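## Task

Remove the black block marked 7, which sits immediately beneath the topmost block, from the tower. Place it flat on the table at least roughly two block widths away from the tower. The rest of the tower must stay where it was, and the top block must end up lying flat and centred on the block now below it. When finished, both moved blocks must be supported by whatever is under them, not by the robot.

## Robot and tools

ROBOT. There are two six-joint arms, left_arm and right_arm, mounted across the table from one another. Each has a two-finger parallel gripper and a wrist camera. The cameras are cam_high, cam_low, cam_left_wrist and cam_right_wrist, each 672x504 pixels. The arm names do not match the left and right sides of the images.

SCENE FRAME. The origin lies roughly between the two bases. +z is up, and the table surface is at z = +0.020 m. left_arm's base is near (-0.027, +0.459, +0.039) m, on the +y side. right_arm's base is near (-0.028, -0.467, +0.039) m. Reported hand positions and orientations can be wrong by a few centimetres, more at long reach.

GRIPPER AXES. The fingers point along the gripper's own +x axis and close along its y axis. end_effector_position is the point between the fingers, 3 to 4 cm behind the tips. Only the final 1.5 cm of each inner finger face is flat.

COMMAND ROW. Every motion argument is built from rows of 14 numbers, each in [-1, 1]. The first seven are for left_arm and the last seven for right_arm, always both, in this order: dx, dy, dz, rx, ry, rz, opening.
- dx to rz are offsets, not poses. They count from that arm's Hand target as it stood when the action or move began, and they run along the Hand target's own axes, not the scene axes.
- Scale: 1.0 is 0.6 m for dx, dy, dz, and 180 degrees for rotation. rx, ry, rz together form a single rotation vector.
- Repeating an offset in a later call moves the arm further. Six zeros re-request the current Hand target.
- opening is absolute: +1 is fully open (0.080 m) and -1 is closed. Empty fingers touch at about -0.78. A 0 here is a real command (half open), so to leave a gripper unchanged, resend its present opening.
- Closing fully takes at least about 0.6 s.

TOOLS.
- execute_actions(actions, cameras): actions is a list of actions. Each action is a list of up to 15 rows, one per 1/30 s step, and lasts 0.5 s. A short list repeats its final row for the remaining steps. Every row counts from the action's starting pose, not from the row before. An empty list returns images and the full state. cameras takes names, ["all"] or [].
- move(target, speed, blend, opening_speed, grip_force, blocking, cameras): Drives straight-line paths toward the target. target is one 14-number row or a list of up to 15 rows, and every row counts from the same starting Hand targets.
  - speed: m/s, 0.002 to 4.3, default 0.25. Rotation may go up to twice that value in rad/s. Give one value, or one per target.
  - blend: metres of corner rounding between listed targets. 0 means stop at each target.
  - opening_speed: change per second on the -1..1 scale, at least 0.2.
  - grip_force: newtons per finger pad, 8 to 34. It stays set until changed.
  - blocking=false returns after about 0.5 s while the move keeps running.
  - A move lasts at most 10 s and does not avoid obstacles or the other arm.
- wait(seconds): 0 to 10 s, holding the last commands.
- stop(): brakes a running move.
- zoom_image(camera, region): region is [x0, y0, x1, y1] in pixels from the top-left corner, at most 504 by 504, taken from the newest image of that camera.
- read_manual(section): licence texts only.
- finished_scene(scene): scene is 1 or 2. It is final.

RESULTS.
- Positions are in metres and quaternions are wxyz, both in the scene frame.
- Hand target is the last commanded pose after clipping. Later offsets count from it.
- grip_measured uses the opening scale and can be off by about 2 mm. On a firmly held hard part it reads up to about 0.067 narrower than the part. To grip, command about 0.08 below the reading at first touch.
- Joint velocities may show as within noise.
- Joint torques and External joint torques follow joint order. An outside push toward a larger joint value lowers the external reading.
- Tool commands shows the current commands.
- Motor temperatures appear. MOTOR HOT shows from 50 °C, and at 95 °C the arm is held for 30 to 60 s or longer.
- The move: line reports done, off_target, moving, held, blocked or fault, plus limits=paced (pose clipped) or limits=held (steps withheld).
- blocked means the gripper stopped far from its goal because something is in the way. Both arms then hold.

MOTION NOTES.
- Each step, the commanded orientation is clipped to within 32 degrees of the measured orientation.
- Friction and gravity can leave the gripper short, low or tilted. After each move, check the gripper's position and heading and correct any error. If it rests short, command the remaining distance as an offset.
- Tiny moves may not happen or may go the wrong way.
- Do not route paths close to an arm's own base; go around it.

AVOID.
- Contact torque reaching a joint's load limit stops that arm for 10 s. Limits in N m: waist 17, shoulder 21.1, elbow 21, wrist pitch 5.55, wrist yaw 5.53, wrist roll 5.19.
- Large one-step jumps can cause an over-speed fault.
- Never let the arms touch or press each other, and never close one gripper on the other's fingers.
- Do not strike the table or fixtures hard, and do not strain the camera cables.
- Do not drop blocks or release them while they are still moving.
- Do not knock the tower over, and do not let anything leave the table.
- Loose blocks may sometimes be nudged by outside pushes.

Each tool is called after "Call:" as name([rows], argument=value, ...), one row to a line, values as JSON.

## Session

Call:
execute_actions(actions=[])

Scene clock: 0.00 s.
left_arm: end_effector_position=(-0.3223, +0.2670, +0.1307) grip_measured=+1.000 end_effector_quat_wxyz=(+0.339, +0.268, +0.035, -0.901) | right_arm: end_effector_position=(-0.3322, -0.4619, +0.3812) grip_measured=+1.000 end_effector_quat_wxyz=(+0.011, -0.485, +0.299, +0.822)
Joint positions: left_arm=[-1.082 1.39 0.464 0.376 -0.241 -0.008 0.08] | right_arm=[1.367 1.481 1.904 -1.47 -0.38 0.368 0.08]
Joint velocities: within noise
Joint torques (N m): no reading
External joint torques (N m): no reading
Motor temperatures (°C): left_arm=[31 29 30 34 28 33] | right_arm=[30 34 28 36 34 38]
Heat: left arm: hottest wrist pitch 34 °C (+0.0 °C/min); right arm: hottest wrist roll 38 °C (+0.0 °C/min).
Hand target: left_arm -0.3225, +0.2668, +0.1314; -0.339, -0.267, -0.035, +0.901 | right_arm -0.3321, -0.4619, +0.3815; +0.011, -0.485, +0.299, +0.822
Tool commands: left_gripper/opening=+1.0 right_gripper/opening=+1.0

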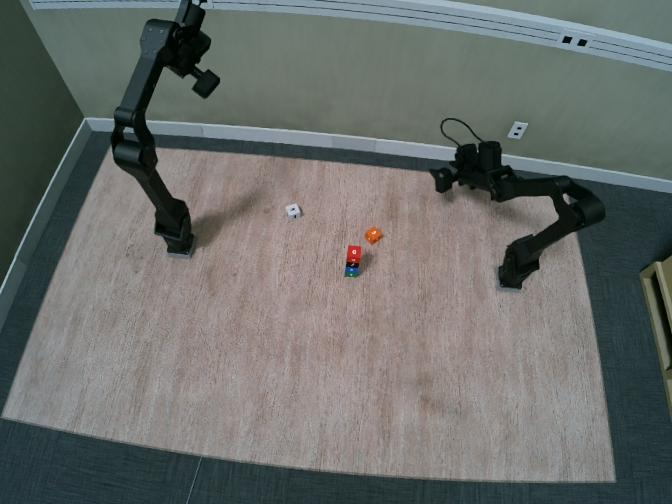

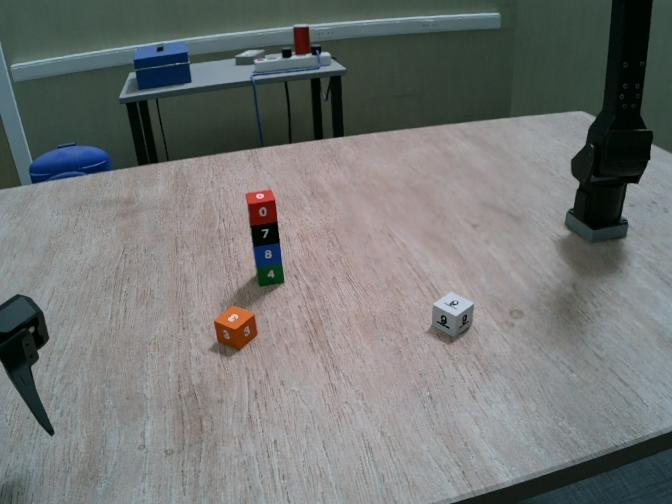

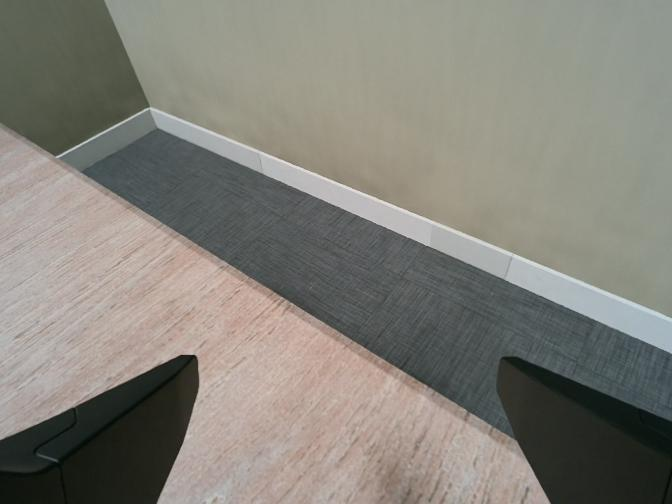

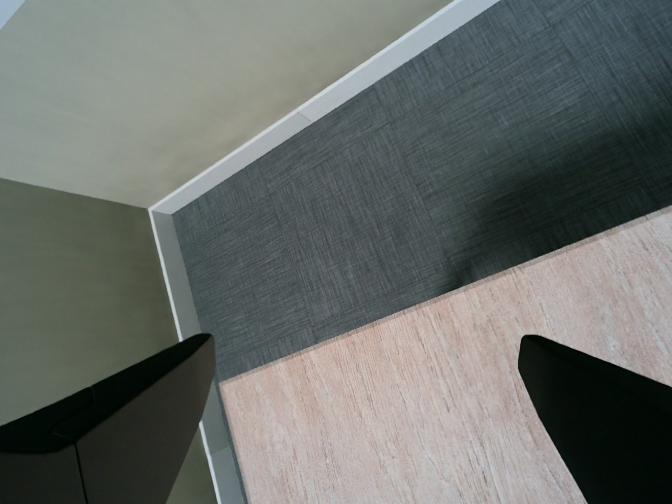

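Call:
move(target=[-0.308,0.530,0.016,-0.2277,0.1687,0.1746,1,0,0,0,0,0,0,1], cameras=["all"], speed=0.3)

Scene clock: 32.17 s.
left_arm: end_effector_position=(-0.0124, +0.1317, +0.2702) grip_measured=+1.000 end_effector_quat_wxyz=(+0.612, +0.351, +0.355, -0.614) | right_arm: end_effector_position=(-0.3322, -0.4619, +0.3812) grip_measured=+1.000 end_effector_quat_wxyz=(+0.011, -0.485, +0.299, +0.822)
Joint positions: left_arm=[0.076 1.391 1.377 -1.033 0.037 0.051 0.08] | right_arm=[1.367 1.481 1.904 -1.47 -0.38 0.368 0.08]
Joint torques (N m): left_arm=[0.07 -4.42 5.78 1.05 -0.09 0.15] | right_arm=[0.08 -4.25 4.54 1.11 -0.25 -0.03]
External joint torques (N m): left_arm=[0.13 0.59 -0.62 -0.1 -0.12 0.14] | right_arm=[0.09 0.29 -0.72 0 -0.06 -0.01]
Heat: left arm: hottest wrist pitch 37 °C (+5.6 °C/min); right arm: hottest wrist pitch 39 °C (+5.6 °C/min).
Hand target: left_arm -0.0108, +0.1296, +0.2706; +0.612, +0.353, +0.354, -0.613 | right_arm -0.3321, -0.4619, +0.3815; +0.011, -0.485, +0.299, +0.822
Off the commanded pose: left_arm 0.003 m, 0 deg | right_arm 0.000 m, 0 deg.
move: done

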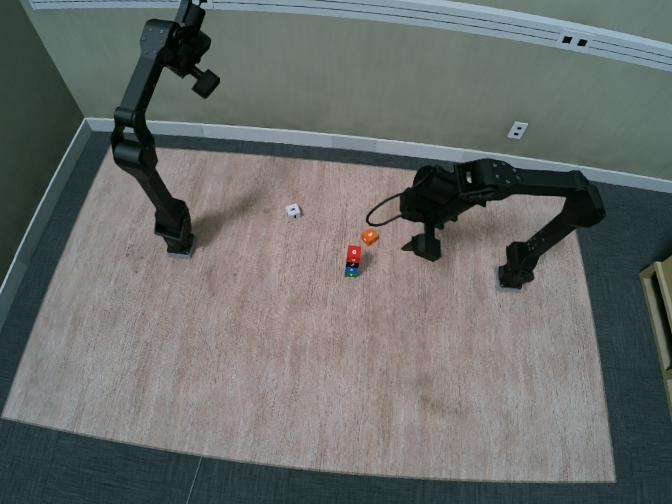

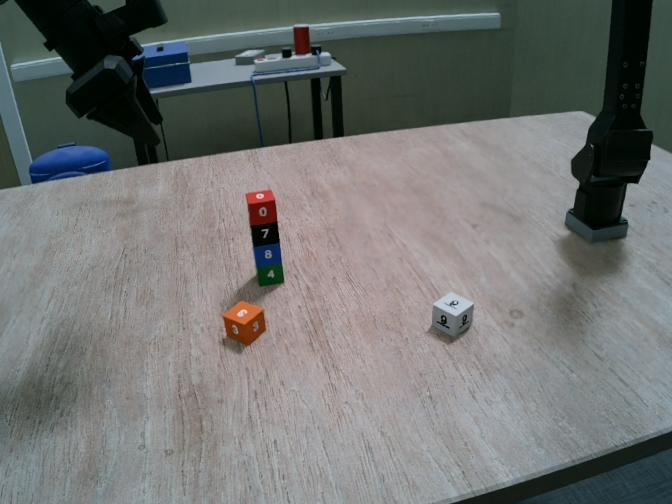

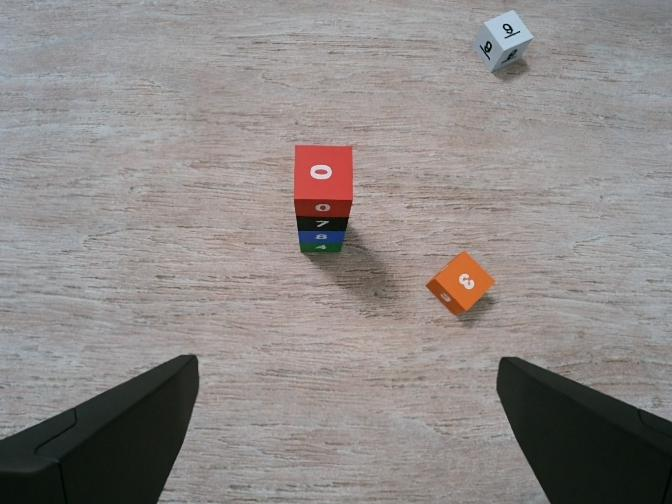

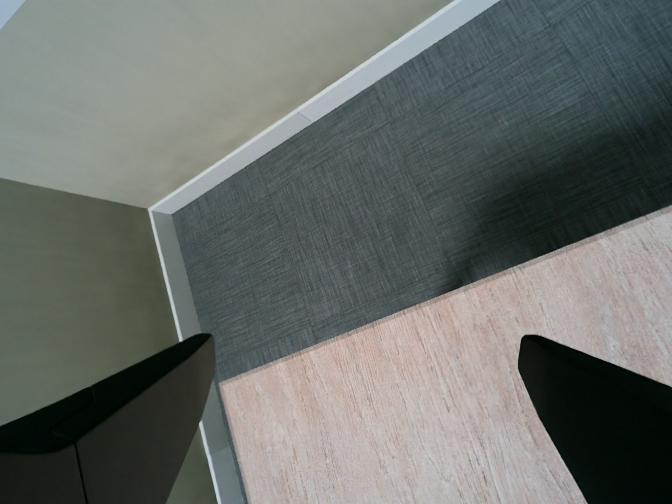

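Call:
move(target=[0.2333,0.0108,-0.0962,0,0,0,1,0,0,0,0,0,0,1], cameras=["cam_low","cam_left_wrist"], speed=0.3)

Call:
zoom_image(camera="cam_low", region=[170, 120, 370, 320])

Scene clock: 46.27 s.
left_arm: end_effector_position=(-0.0049, +0.1081, +0.1254) grip_measured=+1.000 end_effector_quat_wxyz=(+0.616, +0.349, +0.350, -0.613) | right_arm: end_effector_position=(-0.3322, -0.4619, +0.3812) grip_measured=+1.000 end_effector_quat_wxyz=(+0.011, -0.485, +0.299, +0.822)
Joint positions: left_arm=[0.094 1.518 0.9 -0.418 0.039 0.067 0.08] | right_arm=[1.367 1.481 1.904 -1.47 -0.38 0.368 0.08]
Joint torques (N m): left_arm=[0.33 -5.34 4.01 1.38 0.1 0.13] | right_arm=[0.11 -4.23 4.56 1.12 -0.25 -0.02]
External joint torques (N m): left_arm=[0.35 0.58 -2.32 0.19 0.07 0.13] | right_arm=[0.1 0.45 -0.78 0.01 -0.05 0]
Heat: left arm: hottest wrist pitch 37 °C (+3.9 °C/min); right arm: hottest wrist pitch 39 °C (+3.9 °C/min).
Hand target: left_arm -0.0045, +0.1095, +0.1205; +0.612, +0.353, +0.354, -0.613 | right_arm -0.3321, -0.4619, +0.3815; +0.011, -0.485, +0.299, +0.822
Off the commanded pose: left_arm 0.005 m, 1 deg | right_arm 0.000 m, 0 deg.
move: done
Images, in order (width x height): cam_low 672x504, cam_left_wrist 672x504.

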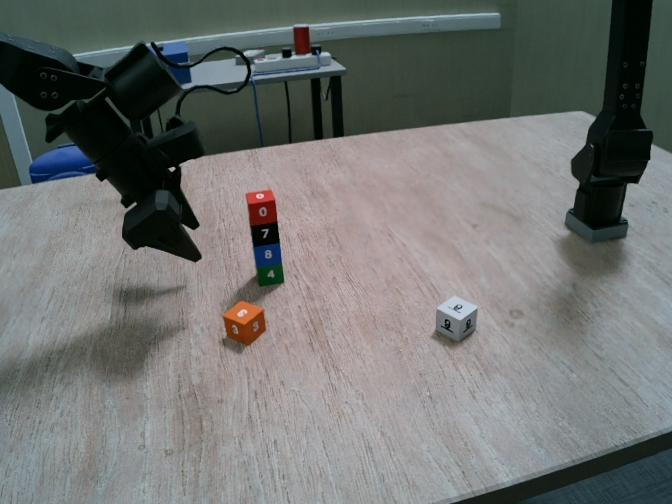

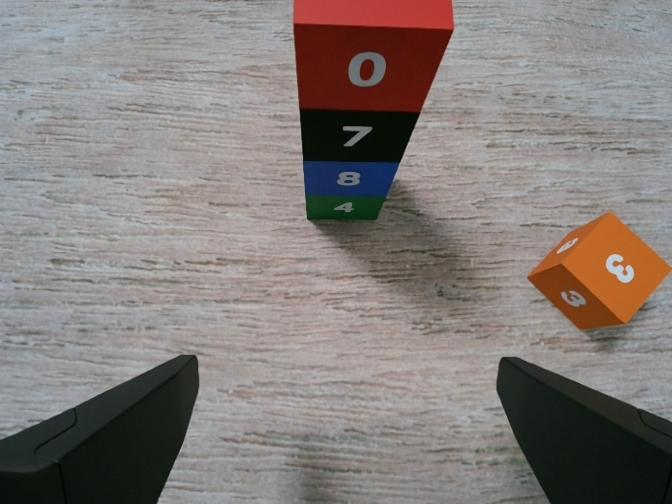

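Scaled by 2.520 from the camera's 672x504 image, which has a finer 960x720 frame.

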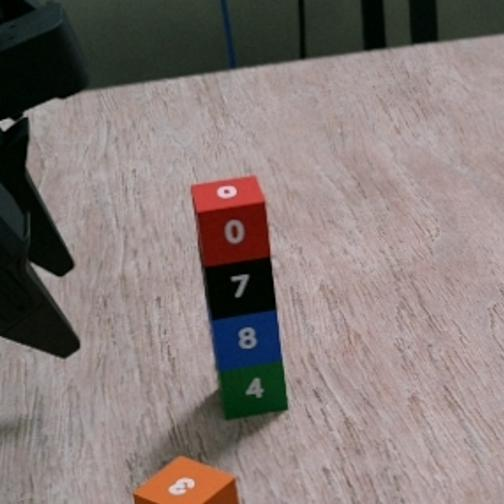

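Call:
move(target=[0.0705,-0.0025,0.1104,0,0,0,1,0,0,0,0,0,0,1], cameras=["cam_low","cam_left_wrist"], speed=0.15)

Call:
zoom_image(camera="cam_low", region=[170, 120, 370, 320])

Scene clock: 63.73 s.
left_arm: end_effector_position=(-0.0057, +0.0331, +0.1197) grip_measured=+1.000 end_effector_quat_wxyz=(+0.612, +0.352, +0.351, -0.615) | right_arm: end_effector_position=(-0.3322, -0.4619, +0.3812) grip_measured=+1.000 end_effector_quat_wxyz=(+0.011, -0.485, +0.299, +0.822) end_effector_velocity=(+0.010, -0.006, -0.004) end_effector_angular_velocity=(-0.017, -0.041, +0.031)
Joint positions: left_arm=[0.077 1.805 1.194 -0.43 0.036 0.057 0.08] | right_arm=[1.367 1.481 1.904 -1.47 -0.38 0.368 0.08]
Joint velocities: left_arm=[within noise] | right_arm=[0.002 -0.002 -0.002 -0.051 -0.022 -0.022 0]
Joint torques (N m): left_arm=[-0.34 -7.34 5.53 1.11 -0.18 -0.21] | right_arm=[0.06 -4.2 4.58 1.12 -0.25 -0.02]
External joint torques (N m): left_arm=[-0.29 0.69 -0.7 -0.05 -0.2 -0.22] | right_arm=[0.06 0.44 -0.77 -0.02 -0.05 0]
Motor temperatures (°C): left_arm=[30 33 35 38 28 33] | right_arm=[30 38 31 40 34 38]
Heat: left arm: hottest wrist pitch 38 °C (+3.0 °C/min); right arm: hottest wrist pitch 40 °C (+4.0 °C/min).
Hand target: left_arm -0.0061, +0.0311, +0.1170; +0.612, +0.353, +0.354, -0.613 | right_arm -0.3321, -0.4619, +0.3815; +0.011, -0.485, +0.299, +0.822
Off the commanded pose: left_arm 0.003 m, 0 deg | right_arm 0.000 m, 0 deg.
move: done
Images, in order (width x height): cam_low 672x504, cam_left_wrist 672x504.

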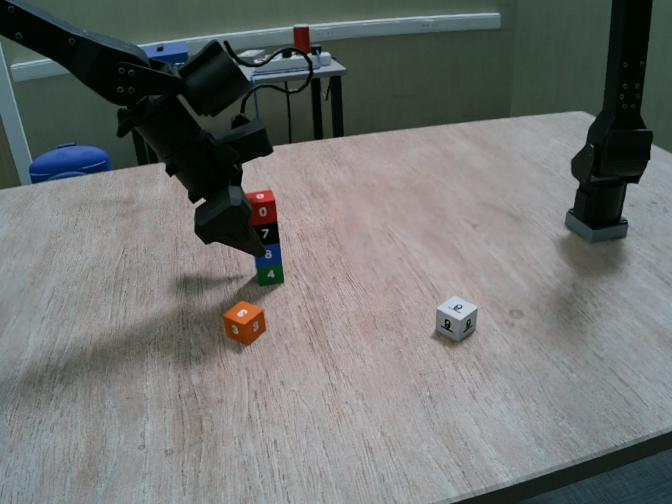

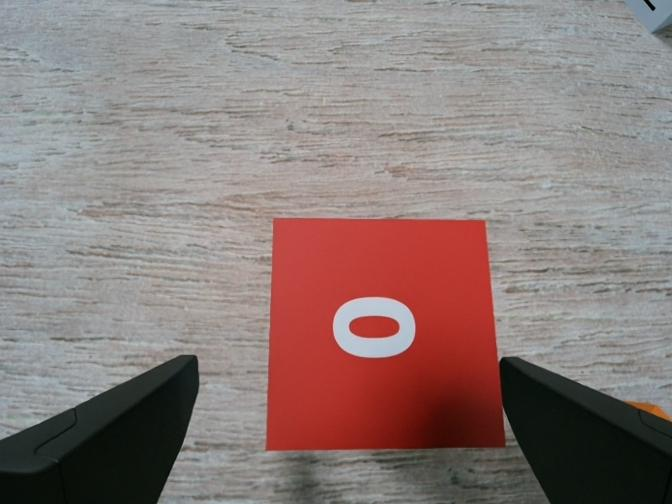

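Scaled by 2.520 from the camera's 672x504 image, which has a finer 960x720 frame.

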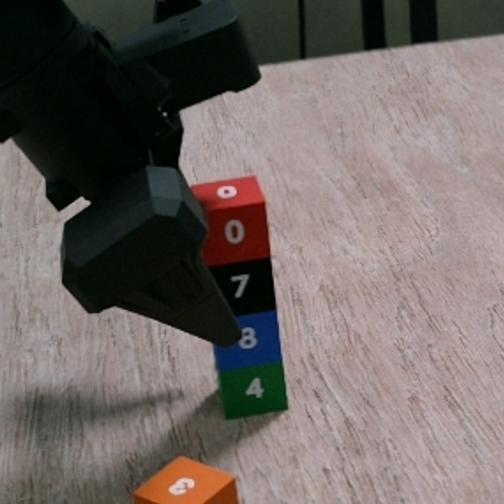

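Call:
move([
  [-0.0025,-0.0042,0.0072,0,0,0,1,0,0,0,0,0,0,1],
  [-0.0025,-0.0042,0.0072,0,0,0,-0.1,0,0,0,0,0,0,1],
], cameras=["cam_low","cam_left_wrist"], speed=0.05, opening_speed=0.8, grip_force=[16,34])

Call:
zoom_image(camera="cam_low", region=[170, 120, 370, 320])

Scene clock: 72.00 s.
left_arm: end_effector_position=(-0.0079, +0.0301, +0.1232) grip_measured=-0.084 end_effector_quat_wxyz=(+0.612, +0.352, +0.351, -0.615) | right_arm: end_effector_position=(-0.3322, -0.4619, +0.3812) grip_measured=+1.000 end_effector_quat_wxyz=(+0.011, -0.485, +0.299, +0.822)
Joint positions: left_arm=[0.07 1.811 1.216 -0.447 0.031 0.051 0.031] | right_arm=[1.367 1.481 1.904 -1.47 -0.38 0.368 0.08]
Joint torques (N m): left_arm=[-0.21 -7.25 5.58 1.07 -0.15 -0.15] | right_arm=[0.1 -4.17 4.54 1.13 -0.24 -0.03]
External joint torques (N m): left_arm=[-0.25 0.82 -0.65 -0.08 -0.16 -0.15] | right_arm=[0.09 0.57 -0.86 -0.02 -0.04 0]
Heat: left arm: hottest wrist pitch 37 °C (+1.0 °C/min); right arm: hottest wrist pitch 40 °C (+3.0 °C/min).
Hand target: left_arm -0.0086, +0.0281, +0.1204; +0.612, +0.353, +0.354, -0.613 | right_arm -0.3321, -0.4619, +0.3815; +0.011, -0.485, +0.299, +0.822
Off the commanded pose: left_arm 0.003 m, 0 deg | right_arm 0.000 m, 0 deg.
grip_force (N): 16, 34
move: done
Images, in order (width x height): cam_low 672x504, cam_left_wrist 672x504.

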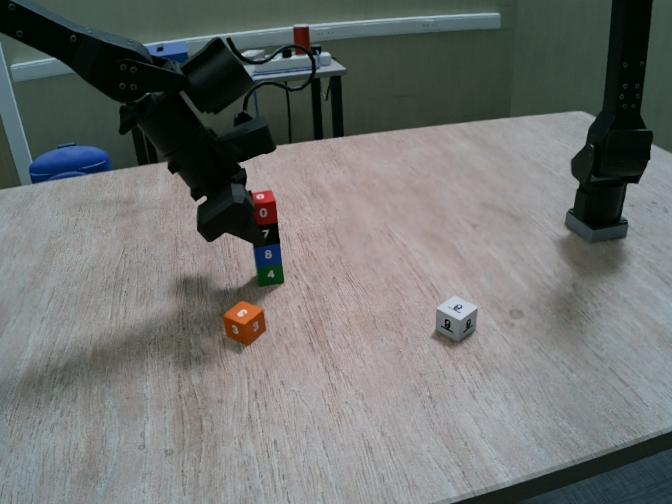

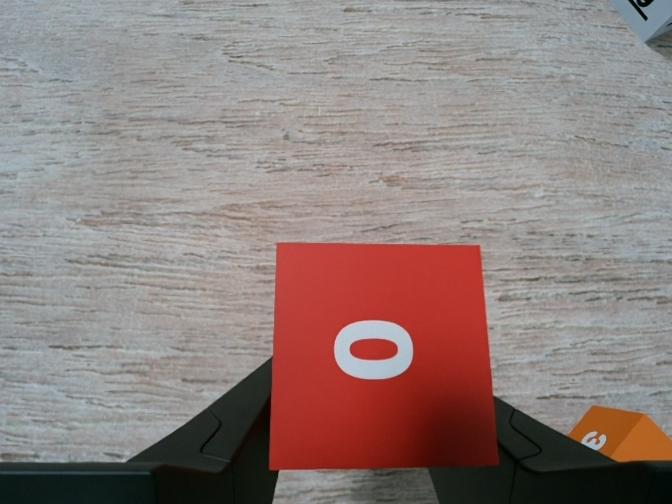

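Scaled by 2.520 from the camera's 672x504 image, which has a finer 960x720 frame.

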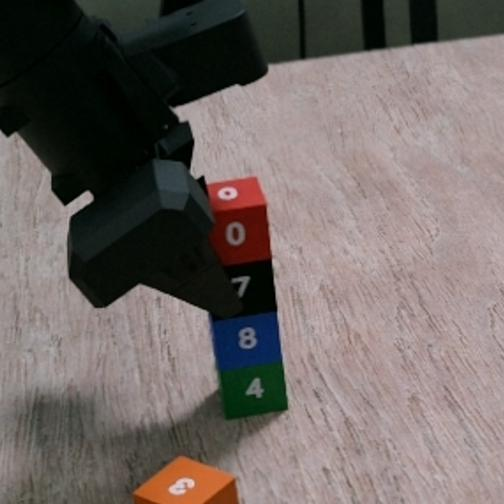

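Call:
move(target=[0,0,0,0,0,0,-0.22,0,0,0,0,0,0,1], cameras=["cam_left_wrist","cam_low"], speed=0.05, opening_speed=0.3)

Call:
zoom_image(camera="cam_low", region=[170, 120, 370, 320])

Scene clock: 75.47 s.
left_arm: end_effector_position=(-0.0079, +0.0301, +0.1232) grip_measured=-0.084 end_effector_quat_wxyz=(+0.612, +0.352, +0.351, -0.615) | right_arm: end_effector_position=(-0.3322, -0.4619, +0.3812) grip_measured=+1.000 end_effector_quat_wxyz=(+0.011, -0.485, +0.299, +0.822)
Joint positions: left_arm=[0.07 1.811 1.216 -0.447 0.031 0.051 0.031] | right_arm=[1.367 1.481 1.904 -1.47 -0.38 0.368 0.08]
Joint torques (N m): left_arm=[-0.35 -7.45 5.87 1.01 -0.16 -0.21] | right_arm=[0.03 -4.21 4.54 1.13 -0.25 -0.02]
External joint torques (N m): left_arm=[-0.37 0.62 -0.39 -0.15 -0.17 -0.21] | right_arm=[0.03 0.46 -0.82 -0.01 -0.05 0.01]
Heat: left arm: hottest wrist pitch 37 °C (+1.0 °C/min); right arm: hottest wrist pitch 40 °C (+3.0 °C/min).
Hand target: left_arm -0.0086, +0.0281, +0.1204; +0.612, +0.353, +0.354, -0.613 | right_arm -0.3321, -0.4619, +0.3815; +0.011, -0.485, +0.299, +0.822
Off the commanded pose: left_arm 0.003 m, 0 deg | right_arm 0.000 m, 0 deg.
grip_force (N): 16, 34
move: done
Images, in order (width x height): cam_low 672x504, cam_left_wrist 672x504.

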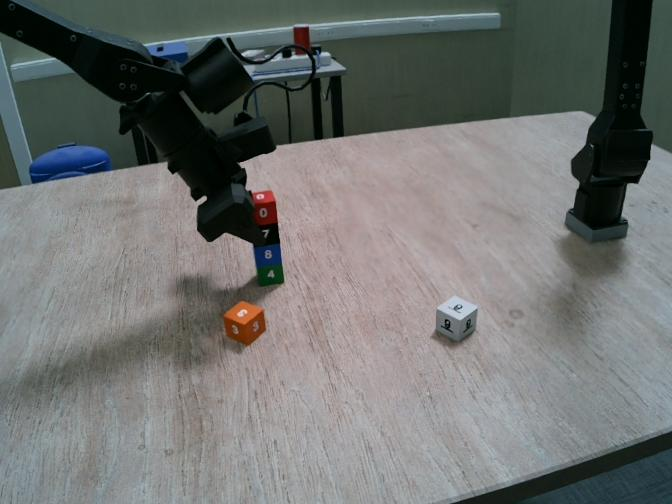

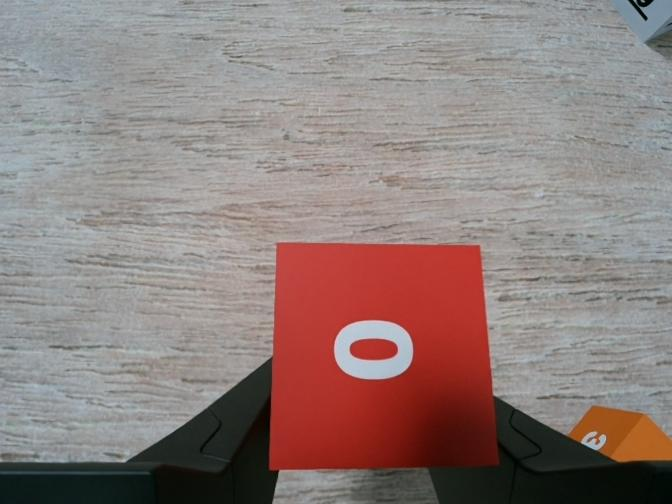

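Scaled by 2.520 from the camera's 672x504 image, which has a finer 960x720 frame.

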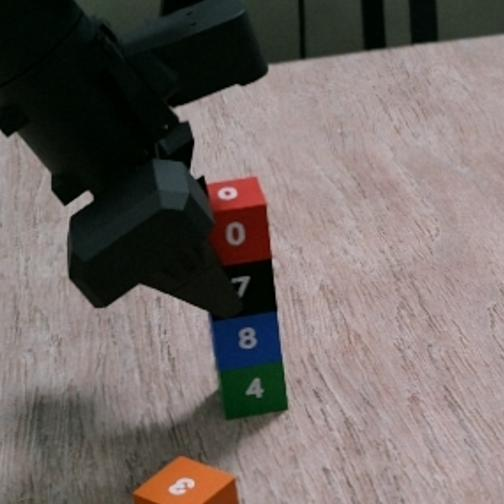

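Call:
move([
  [-0.0289,0,0.0167,0,0,0,-0.22,0,0,0,0,0,0,1],
  [-0.1372,0,-0.171,0,0,0,-0.22,0,0,0,0,0,0,1],
  [-0.0303,0,-0.2327,0,0,0,-0.22,0,0,0,0,0,0,1],
], cameras=["cam_low","cam_left_wrist"], speed=[0.06,0.12,0.08], blend=[0.006,0.015,0], grip_force=[25,34])

Call:
zoom_image(camera="cam_low", region=[100, 140, 350, 340])

Scene clock: 88.47 s.
left_arm: end_effector_position=(-0.0088, +0.1559, +0.0706) grip_measured=-0.102 end_effector_quat_wxyz=(+0.615, +0.349, +0.351, -0.613) | right_arm: end_effector_position=(-0.3322, -0.4619, +0.3812) grip_measured=+1.000 end_effector_quat_wxyz=(+0.011, -0.485, +0.299, +0.822)
Joint positions: left_arm=[0.094 1.446 0.588 -0.179 0.039 0.067 0.03] | right_arm=[1.367 1.481 1.904 -1.47 -0.38 0.368 0.08]
Joint torques (N m): left_arm=[0.42 -3.96 3.23 1.41 0.14 0.17] | right_arm=[0.06 -4.22 4.54 1.12 -0.25 -0.01]
External joint torques (N m): left_arm=[0.43 0.72 -2.41 0.24 0.12 0.16] | right_arm=[0.07 0.45 -0.81 -0.01 -0.06 0.02]
Heat: left arm: hottest wrist pitch 37 °C (+0.0 °C/min); right arm: hottest wrist pitch 40 °C (+2.0 °C/min).
Hand target: left_arm -0.0086, +0.1581, +0.0664; +0.612, +0.353, +0.354, -0.613 | right_arm -0.3321, -0.4619, +0.3815; +0.011, -0.485, +0.299, +0.822
Off the commanded pose: left_arm 0.005 m, 1 deg | right_arm 0.000 m, 0 deg.
grip_force (N): 25, 34
move: done
Images, in order (width x height): cam_low 672x504, cam_left_wrist 672x504.

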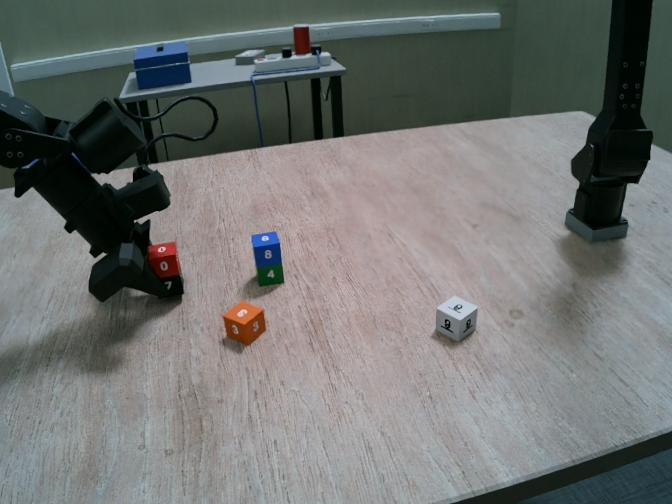

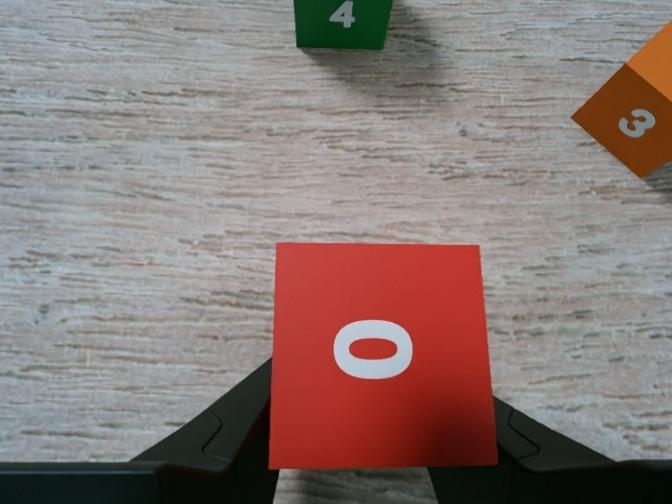

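Scaled by 2.016 from the camera's 672x504 image, which has a finer 960x720 frame.

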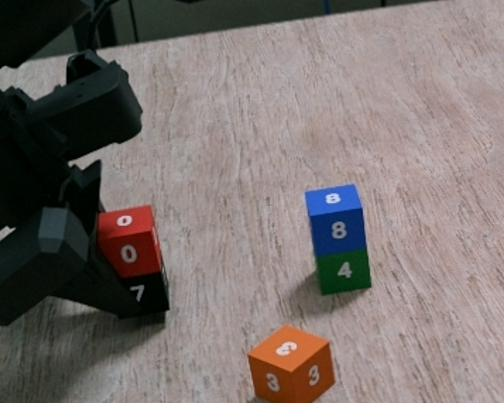

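Call:
move(target=[0.0108,0,-0.0063,0,0,0,-0.22,0,0,0,0,0,0,1], cameras=["cam_low","cam_left_wrist"], speed=0.03)

Call:
zoom_image(camera="cam_low", region=[100, 200, 220, 320])

Scene clock: 91.97 s.
left_arm: end_effector_position=(-0.0088, +0.1556, +0.0633) grip_measured=-0.102 end_effector_quat_wxyz=(+0.616, +0.349, +0.350, -0.613) | right_arm: end_effector_position=(-0.3322, -0.4619, +0.3812) grip_measured=+1.000 end_effector_quat_wxyz=(+0.011, -0.485, +0.299, +0.822)
Joint positions: left_arm=[0.094 1.47 0.571 -0.138 0.039 0.067 0.03] | right_arm=[1.367 1.481 1.904 -1.47 -0.38 0.368 0.08]
Joint torques (N m): left_arm=[0.27 -4.24 3.31 1.43 0.11 0.15] | right_arm=[0.06 -4.21 4.54 1.12 -0.24 -0.02]
External joint torques (N m): left_arm=[0.29 0.44 -2.18 0.27 0.09 0.15] | right_arm=[0.04 0.43 -0.77 0.01 -0.05 0.01]
Heat: left arm: hottest wrist pitch 38 °C (+1.0 °C/min); right arm: hottest wrist pitch 40 °C (+1.0 °C/min).
Hand target: left_arm -0.0086, +0.1581, +0.0589; +0.612, +0.353, +0.354, -0.613 | right_arm -0.3321, -0.4619, +0.3815; +0.011, -0.485, +0.299, +0.822
Off the commanded pose: left_arm 0.005 m, 1 deg | right_arm 0.000 m, 0 deg.
grip_force (N): 25, 34
move: done
Images, in order (width x height): cam_low 672x504, cam_left_wrist 672x504.

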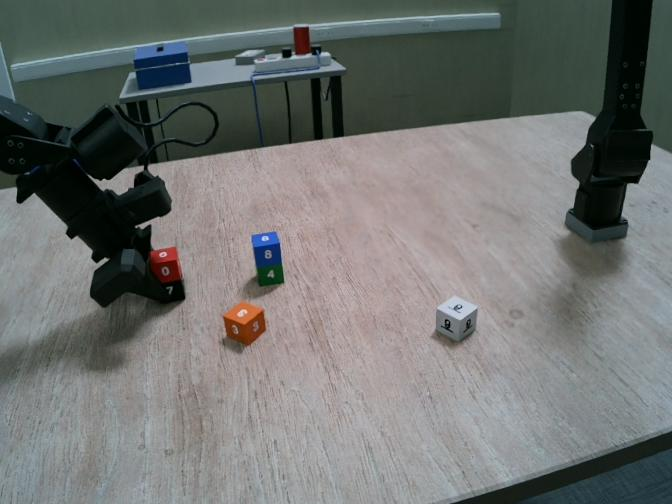

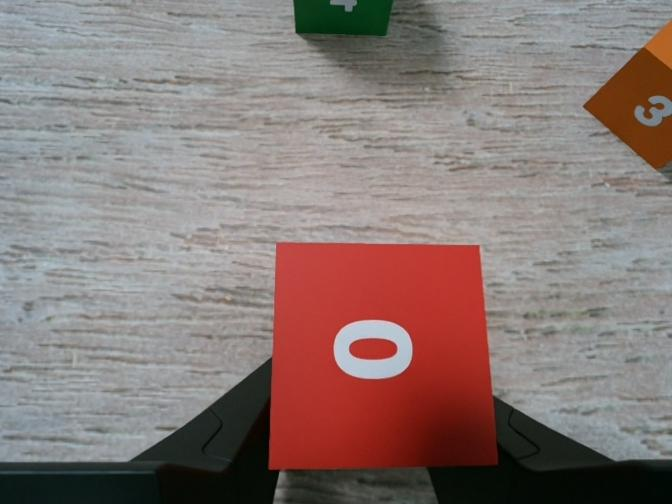

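Scaled by 4.200 from the camera's 672x504 image, which has a finer 960x720 frame.

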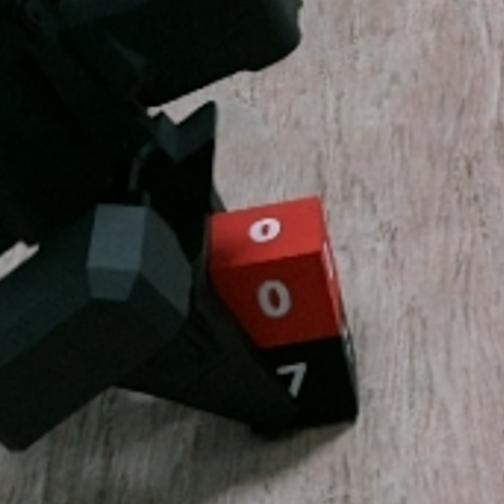

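Call:
move(target=[0.0043,0,-0.0025,0,0,0,-0.22,0,0,0,0,0,0,1], cameras=["cam_low","cam_left_wrist"], speed=0.02)

Call:
zoom_image(camera="cam_low", region=[100, 200, 220, 320])

Scene clock: 94.07 s.
left_arm: end_effector_position=(-0.0088, +0.1550, +0.0611) grip_measured=-0.102 end_effector_quat_wxyz=(+0.616, +0.348, +0.350, -0.614) | right_arm: end_effector_position=(-0.3322, -0.4619, +0.3812) grip_measured=+1.000 end_effector_quat_wxyz=(+0.011, -0.485, +0.299, +0.822)
Joint positions: left_arm=[0.094 1.478 0.566 -0.121 0.04 0.067 0.03] | right_arm=[1.367 1.481 1.904 -1.47 -0.38 0.368 0.08]
Joint torques (N m): left_arm=[0.15 -3.9 3.3 1.45 0.11 0.18] | right_arm=[0.09 -4.25 4.54 1.12 -0.25 -0.02]
External joint torques (N m): left_arm=[0.16 0.87 -2.22 0.27 0.08 0.18] | right_arm=[0.08 0.39 -0.79 -0.01 -0.06 0]
Heat: left arm: hottest wrist pitch 38 °C (+1.0 °C/min); right arm: hottest wrist pitch 40 °C (+1.0 °C/min).
Hand target: left_arm -0.0086, +0.1582, +0.0559; +0.612, +0.353, +0.354, -0.613 | right_arm -0.3321, -0.4619, +0.3815; +0.011, -0.485, +0.299, +0.822
Off the commanded pose: left_arm 0.006 m, 1 deg | right_arm 0.000 m, 0 deg.
grip_force (N): 25, 34
move: done
Images, in order (width x height): cam_low 672x504, cam_left_wrist 672x504.

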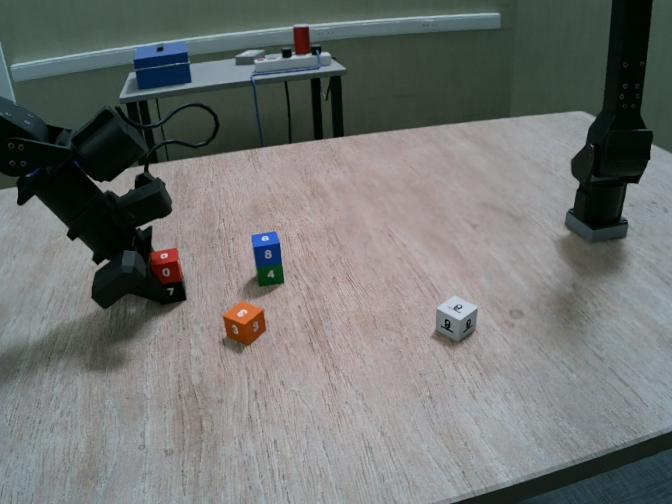

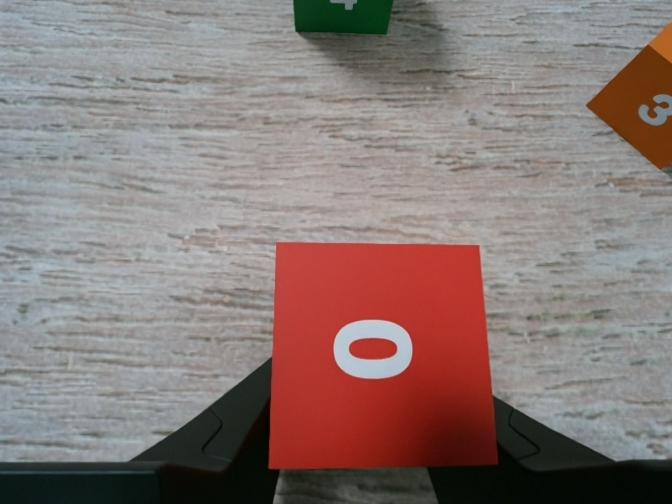

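Scaled by 4.200 from the camera's 672x504 image, which has a finer 960x720 frame.

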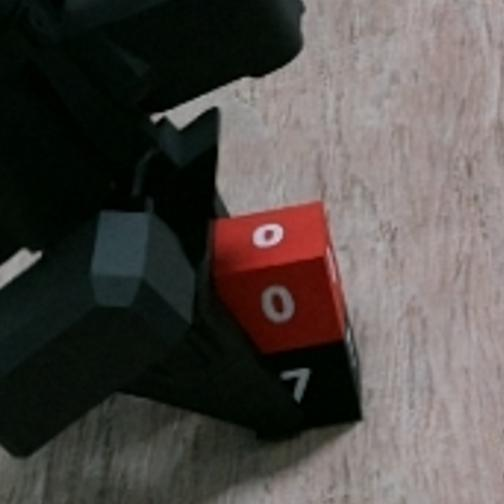

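Call:
move(target=[0.0043,0,-0.0025,0,0,0,-0.22,0,0,0,0,0,0,1], cameras=["cam_low","cam_left_wrist"], speed=0.02)

Call:
zoom_image(camera="cam_low", region=[100, 200, 220, 320])

Scene clock: 96.60 s.
left_arm: end_effector_position=(-0.0086, +0.1534, +0.0605) grip_measured=-0.102 end_effector_quat_wxyz=(+0.618, +0.346, +0.347, -0.616) | right_arm: end_effector_position=(-0.3322, -0.4619, +0.3812) grip_measured=+1.000 end_effector_quat_wxyz=(+0.011, -0.485, +0.299, +0.822)
Joint positions: left_arm=[0.094 1.484 0.563 -0.104 0.041 0.067 0.03] | right_arm=[1.367 1.481 1.904 -1.47 -0.38 0.368 0.08]
Joint torques (N m): left_arm=[0.04 -3.64 2.93 1.31 0.09 0.22] | right_arm=[0.04 -4.2 4.56 1.12 -0.24 -0.02]
External joint torques (N m): left_arm=[0.02 1.15 -2.58 0.11 0.07 0.21] | right_arm=[0.03 0.34 -0.73 -0.02 -0.05 0]
Heat: left arm: hottest wrist pitch 38 °C (+1.0 °C/min); right arm: hottest wrist pitch 40 °C (+1.0 °C/min).
Hand target: left_arm -0.0085, +0.1582, +0.0529; +0.612, +0.353, +0.354, -0.613 | right_arm -0.3321, -0.4619, +0.3815; +0.011, -0.485, +0.299, +0.822
Off the commanded pose: left_arm 0.009 m, 1 deg | right_arm 0.000 m, 0 deg.
grip_force (N): 25, 34
move: off_target (left_arm)
Images, in order (width x height): cam_low 672x504, cam_left_wrist 672x504.

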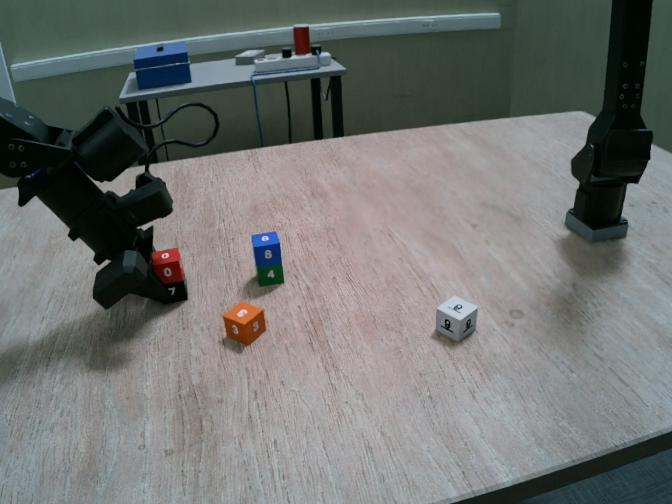

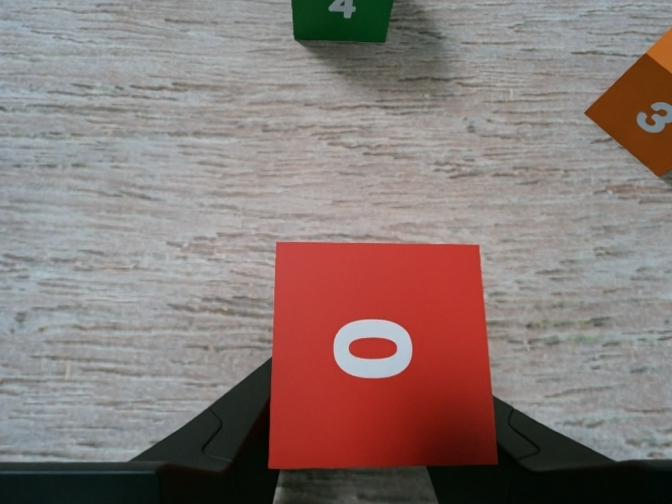

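Scaled by 4.200 from the camera's 672x504 image, which has a finer 960x720 frame.

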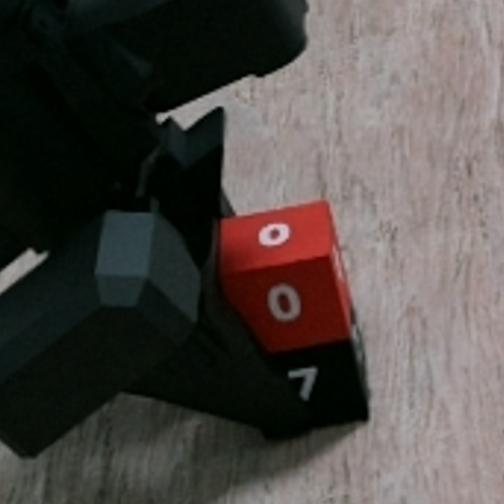

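Call:
move([
  [-0.0047,0,0.0069,0,0,0,-0.22,0,0,0,0,0,0,1],
  [-0.0047,0,0.0069,0,0,0,0.15,0,0,0,0,0,0,1],
  [-0.0508,0,0.0336,0,0,0,0.15,0,0,0,0,0,0,1],
], cameras=["cam_low","cam_left_wrist"], speed=[0.03,0.03,0.08], opening_speed=0.5)

Call:
zoom_image(camera="cam_low", region=[100, 200, 220, 320])

Scene clock: 104.87 s.
left_arm: end_effector_position=(-0.0091, +0.1586, +0.0843) grip_measured=+0.147 end_effector_quat_wxyz=(+0.610, +0.357, +0.360, -0.609) | right_arm: end_effector_position=(-0.3322, -0.4619, +0.3812) grip_measured=+1.000 end_effector_quat_wxyz=(+0.011, -0.485, +0.299, +0.822)
Joint positions: left_arm=[0.094 1.411 0.637 -0.291 0.041 0.067 0.042] | right_arm=[1.367 1.481 1.904 -1.47 -0.38 0.368 0.08]
Joint torques (N m): left_arm=[0.06 -6.13 5.14 1.08 0.09 0.14] | right_arm=[0.05 -4.2 4.56 1.11 -0.25 -0.02]
External joint torques (N m): left_arm=[0.04 -1.52 -0.74 -0.06 0.07 0.14] | right_arm=[0.03 0.43 -0.79 -0.03 -0.05 0.01]
Heat: left arm: hottest wrist pitch 38 °C (+1.0 °C/min); right arm: hottest wrist pitch 40 °C (+1.0 °C/min).
Hand target: left_arm -0.0085, +0.1559, +0.0894; +0.612, +0.353, +0.354, -0.613 | right_arm -0.3321, -0.4619, +0.3815; +0.011, -0.485, +0.299, +0.822
Off the commanded pose: left_arm 0.006 m, 1 deg | right_arm 0.000 m, 0 deg.
grip_force (N): 25, 34
move: done
Images, in order (width x height): cam_low 672x504, cam_left_wrist 672x504.

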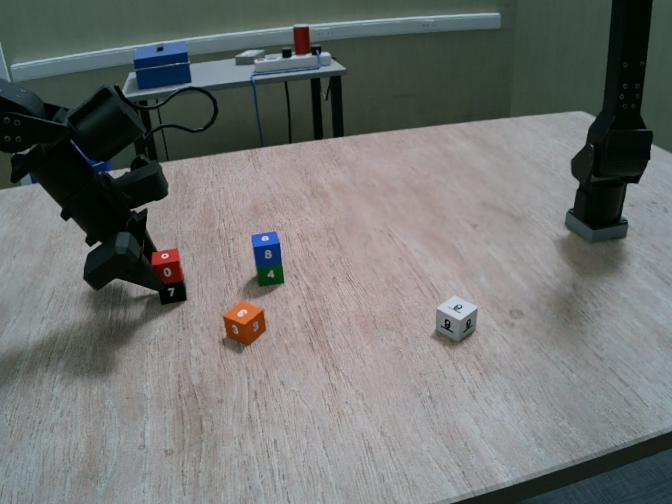

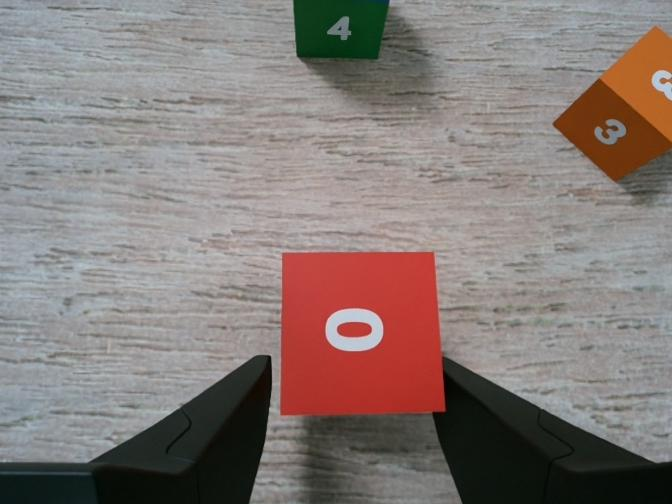

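Scaled by 4.200 from the camera's 672x504 image, which has a finer 960x720 frame.

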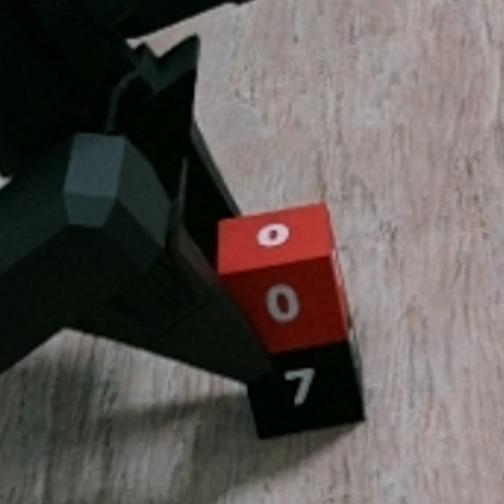

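Call:
move([
  [-0.0081,0,0.0153,0,0,0,0.15,0,0,0,0,0,0,1],
  [-0.0081,0,0.0153,0,0,0,-0.22,0,0,0,0,0,0,1],
], cameras=["cam_low","cam_left_wrist"], speed=0.06, opening_speed=0.5)

Call:
zoom_image(camera="cam_low", region=[100, 200, 220, 320])

Scene clock: 110.33 s.
left_arm: end_effector_position=(-0.0086, +0.1529, +0.0939) grip_measured=-0.101 end_effector_quat_wxyz=(+0.611, +0.356, +0.359, -0.610) | right_arm: end_effector_position=(-0.3322, -0.4619, +0.3812) grip_measured=+1.000 end_effector_quat_wxyz=(+0.011, -0.485, +0.299, +0.822)
Joint positions: left_arm=[0.094 1.411 0.679 -0.33 0.041 0.067 0.03] | right_arm=[1.367 1.481 1.904 -1.47 -0.38 0.368 0.08]
Joint torques (N m): left_arm=[-0.16 -5.81 5.22 1.05 0.01 0.09] | right_arm=[0.08 -4.17 4.57 1.12 -0.24 -0.03]
External joint torques (N m): left_arm=[-0.14 -1.08 -0.75 -0.09 -0.02 0.08] | right_arm=[0.1 0.5 -0.79 -0.02 -0.05 0]
Heat: left arm: hottest wrist pitch 37 °C (+0.0 °C/min); right arm: hottest wrist pitch 40 °C (+1.0 °C/min).
Hand target: left_arm -0.0085, +0.1503, +0.0983; +0.612, +0.353, +0.354, -0.613 | right_arm -0.3321, -0.4619, +0.3815; +0.011, -0.485, +0.299, +0.822
Off the commanded pose: left_arm 0.005 m, 1 deg | right_arm 0.000 m, 0 deg.
grip_force (N): 25, 34
move: done
Images, in order (width x height): cam_low 672x504, cam_left_wrist 672x504.

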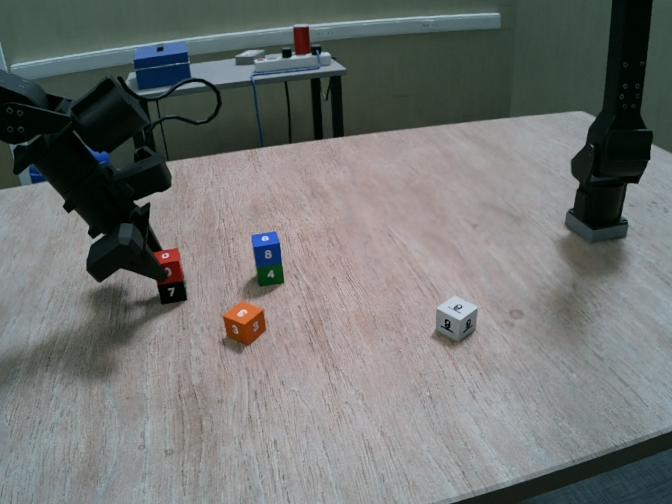

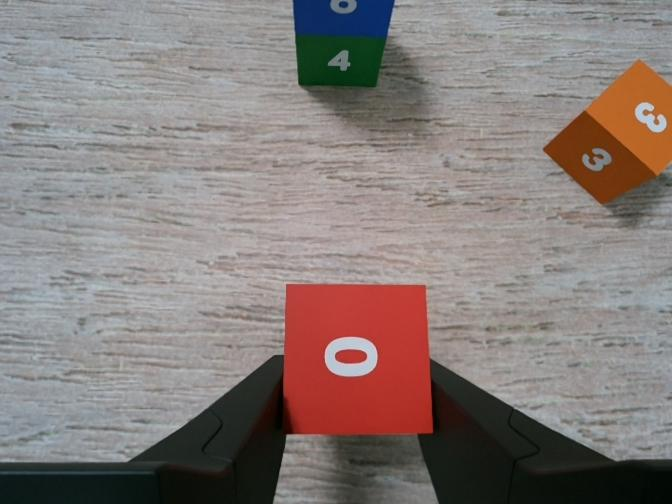

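Scaled by 4.200 from the camera's 672x504 image, which has a finer 960x720 frame.

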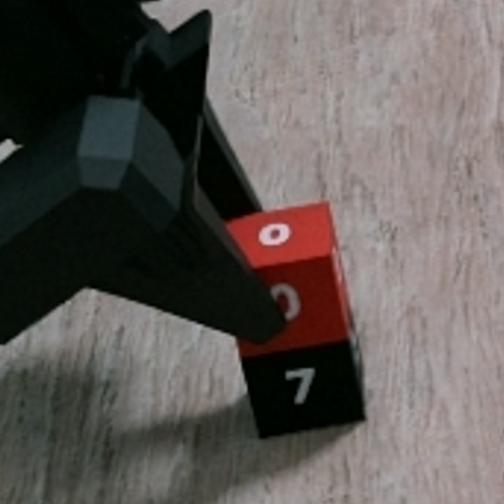

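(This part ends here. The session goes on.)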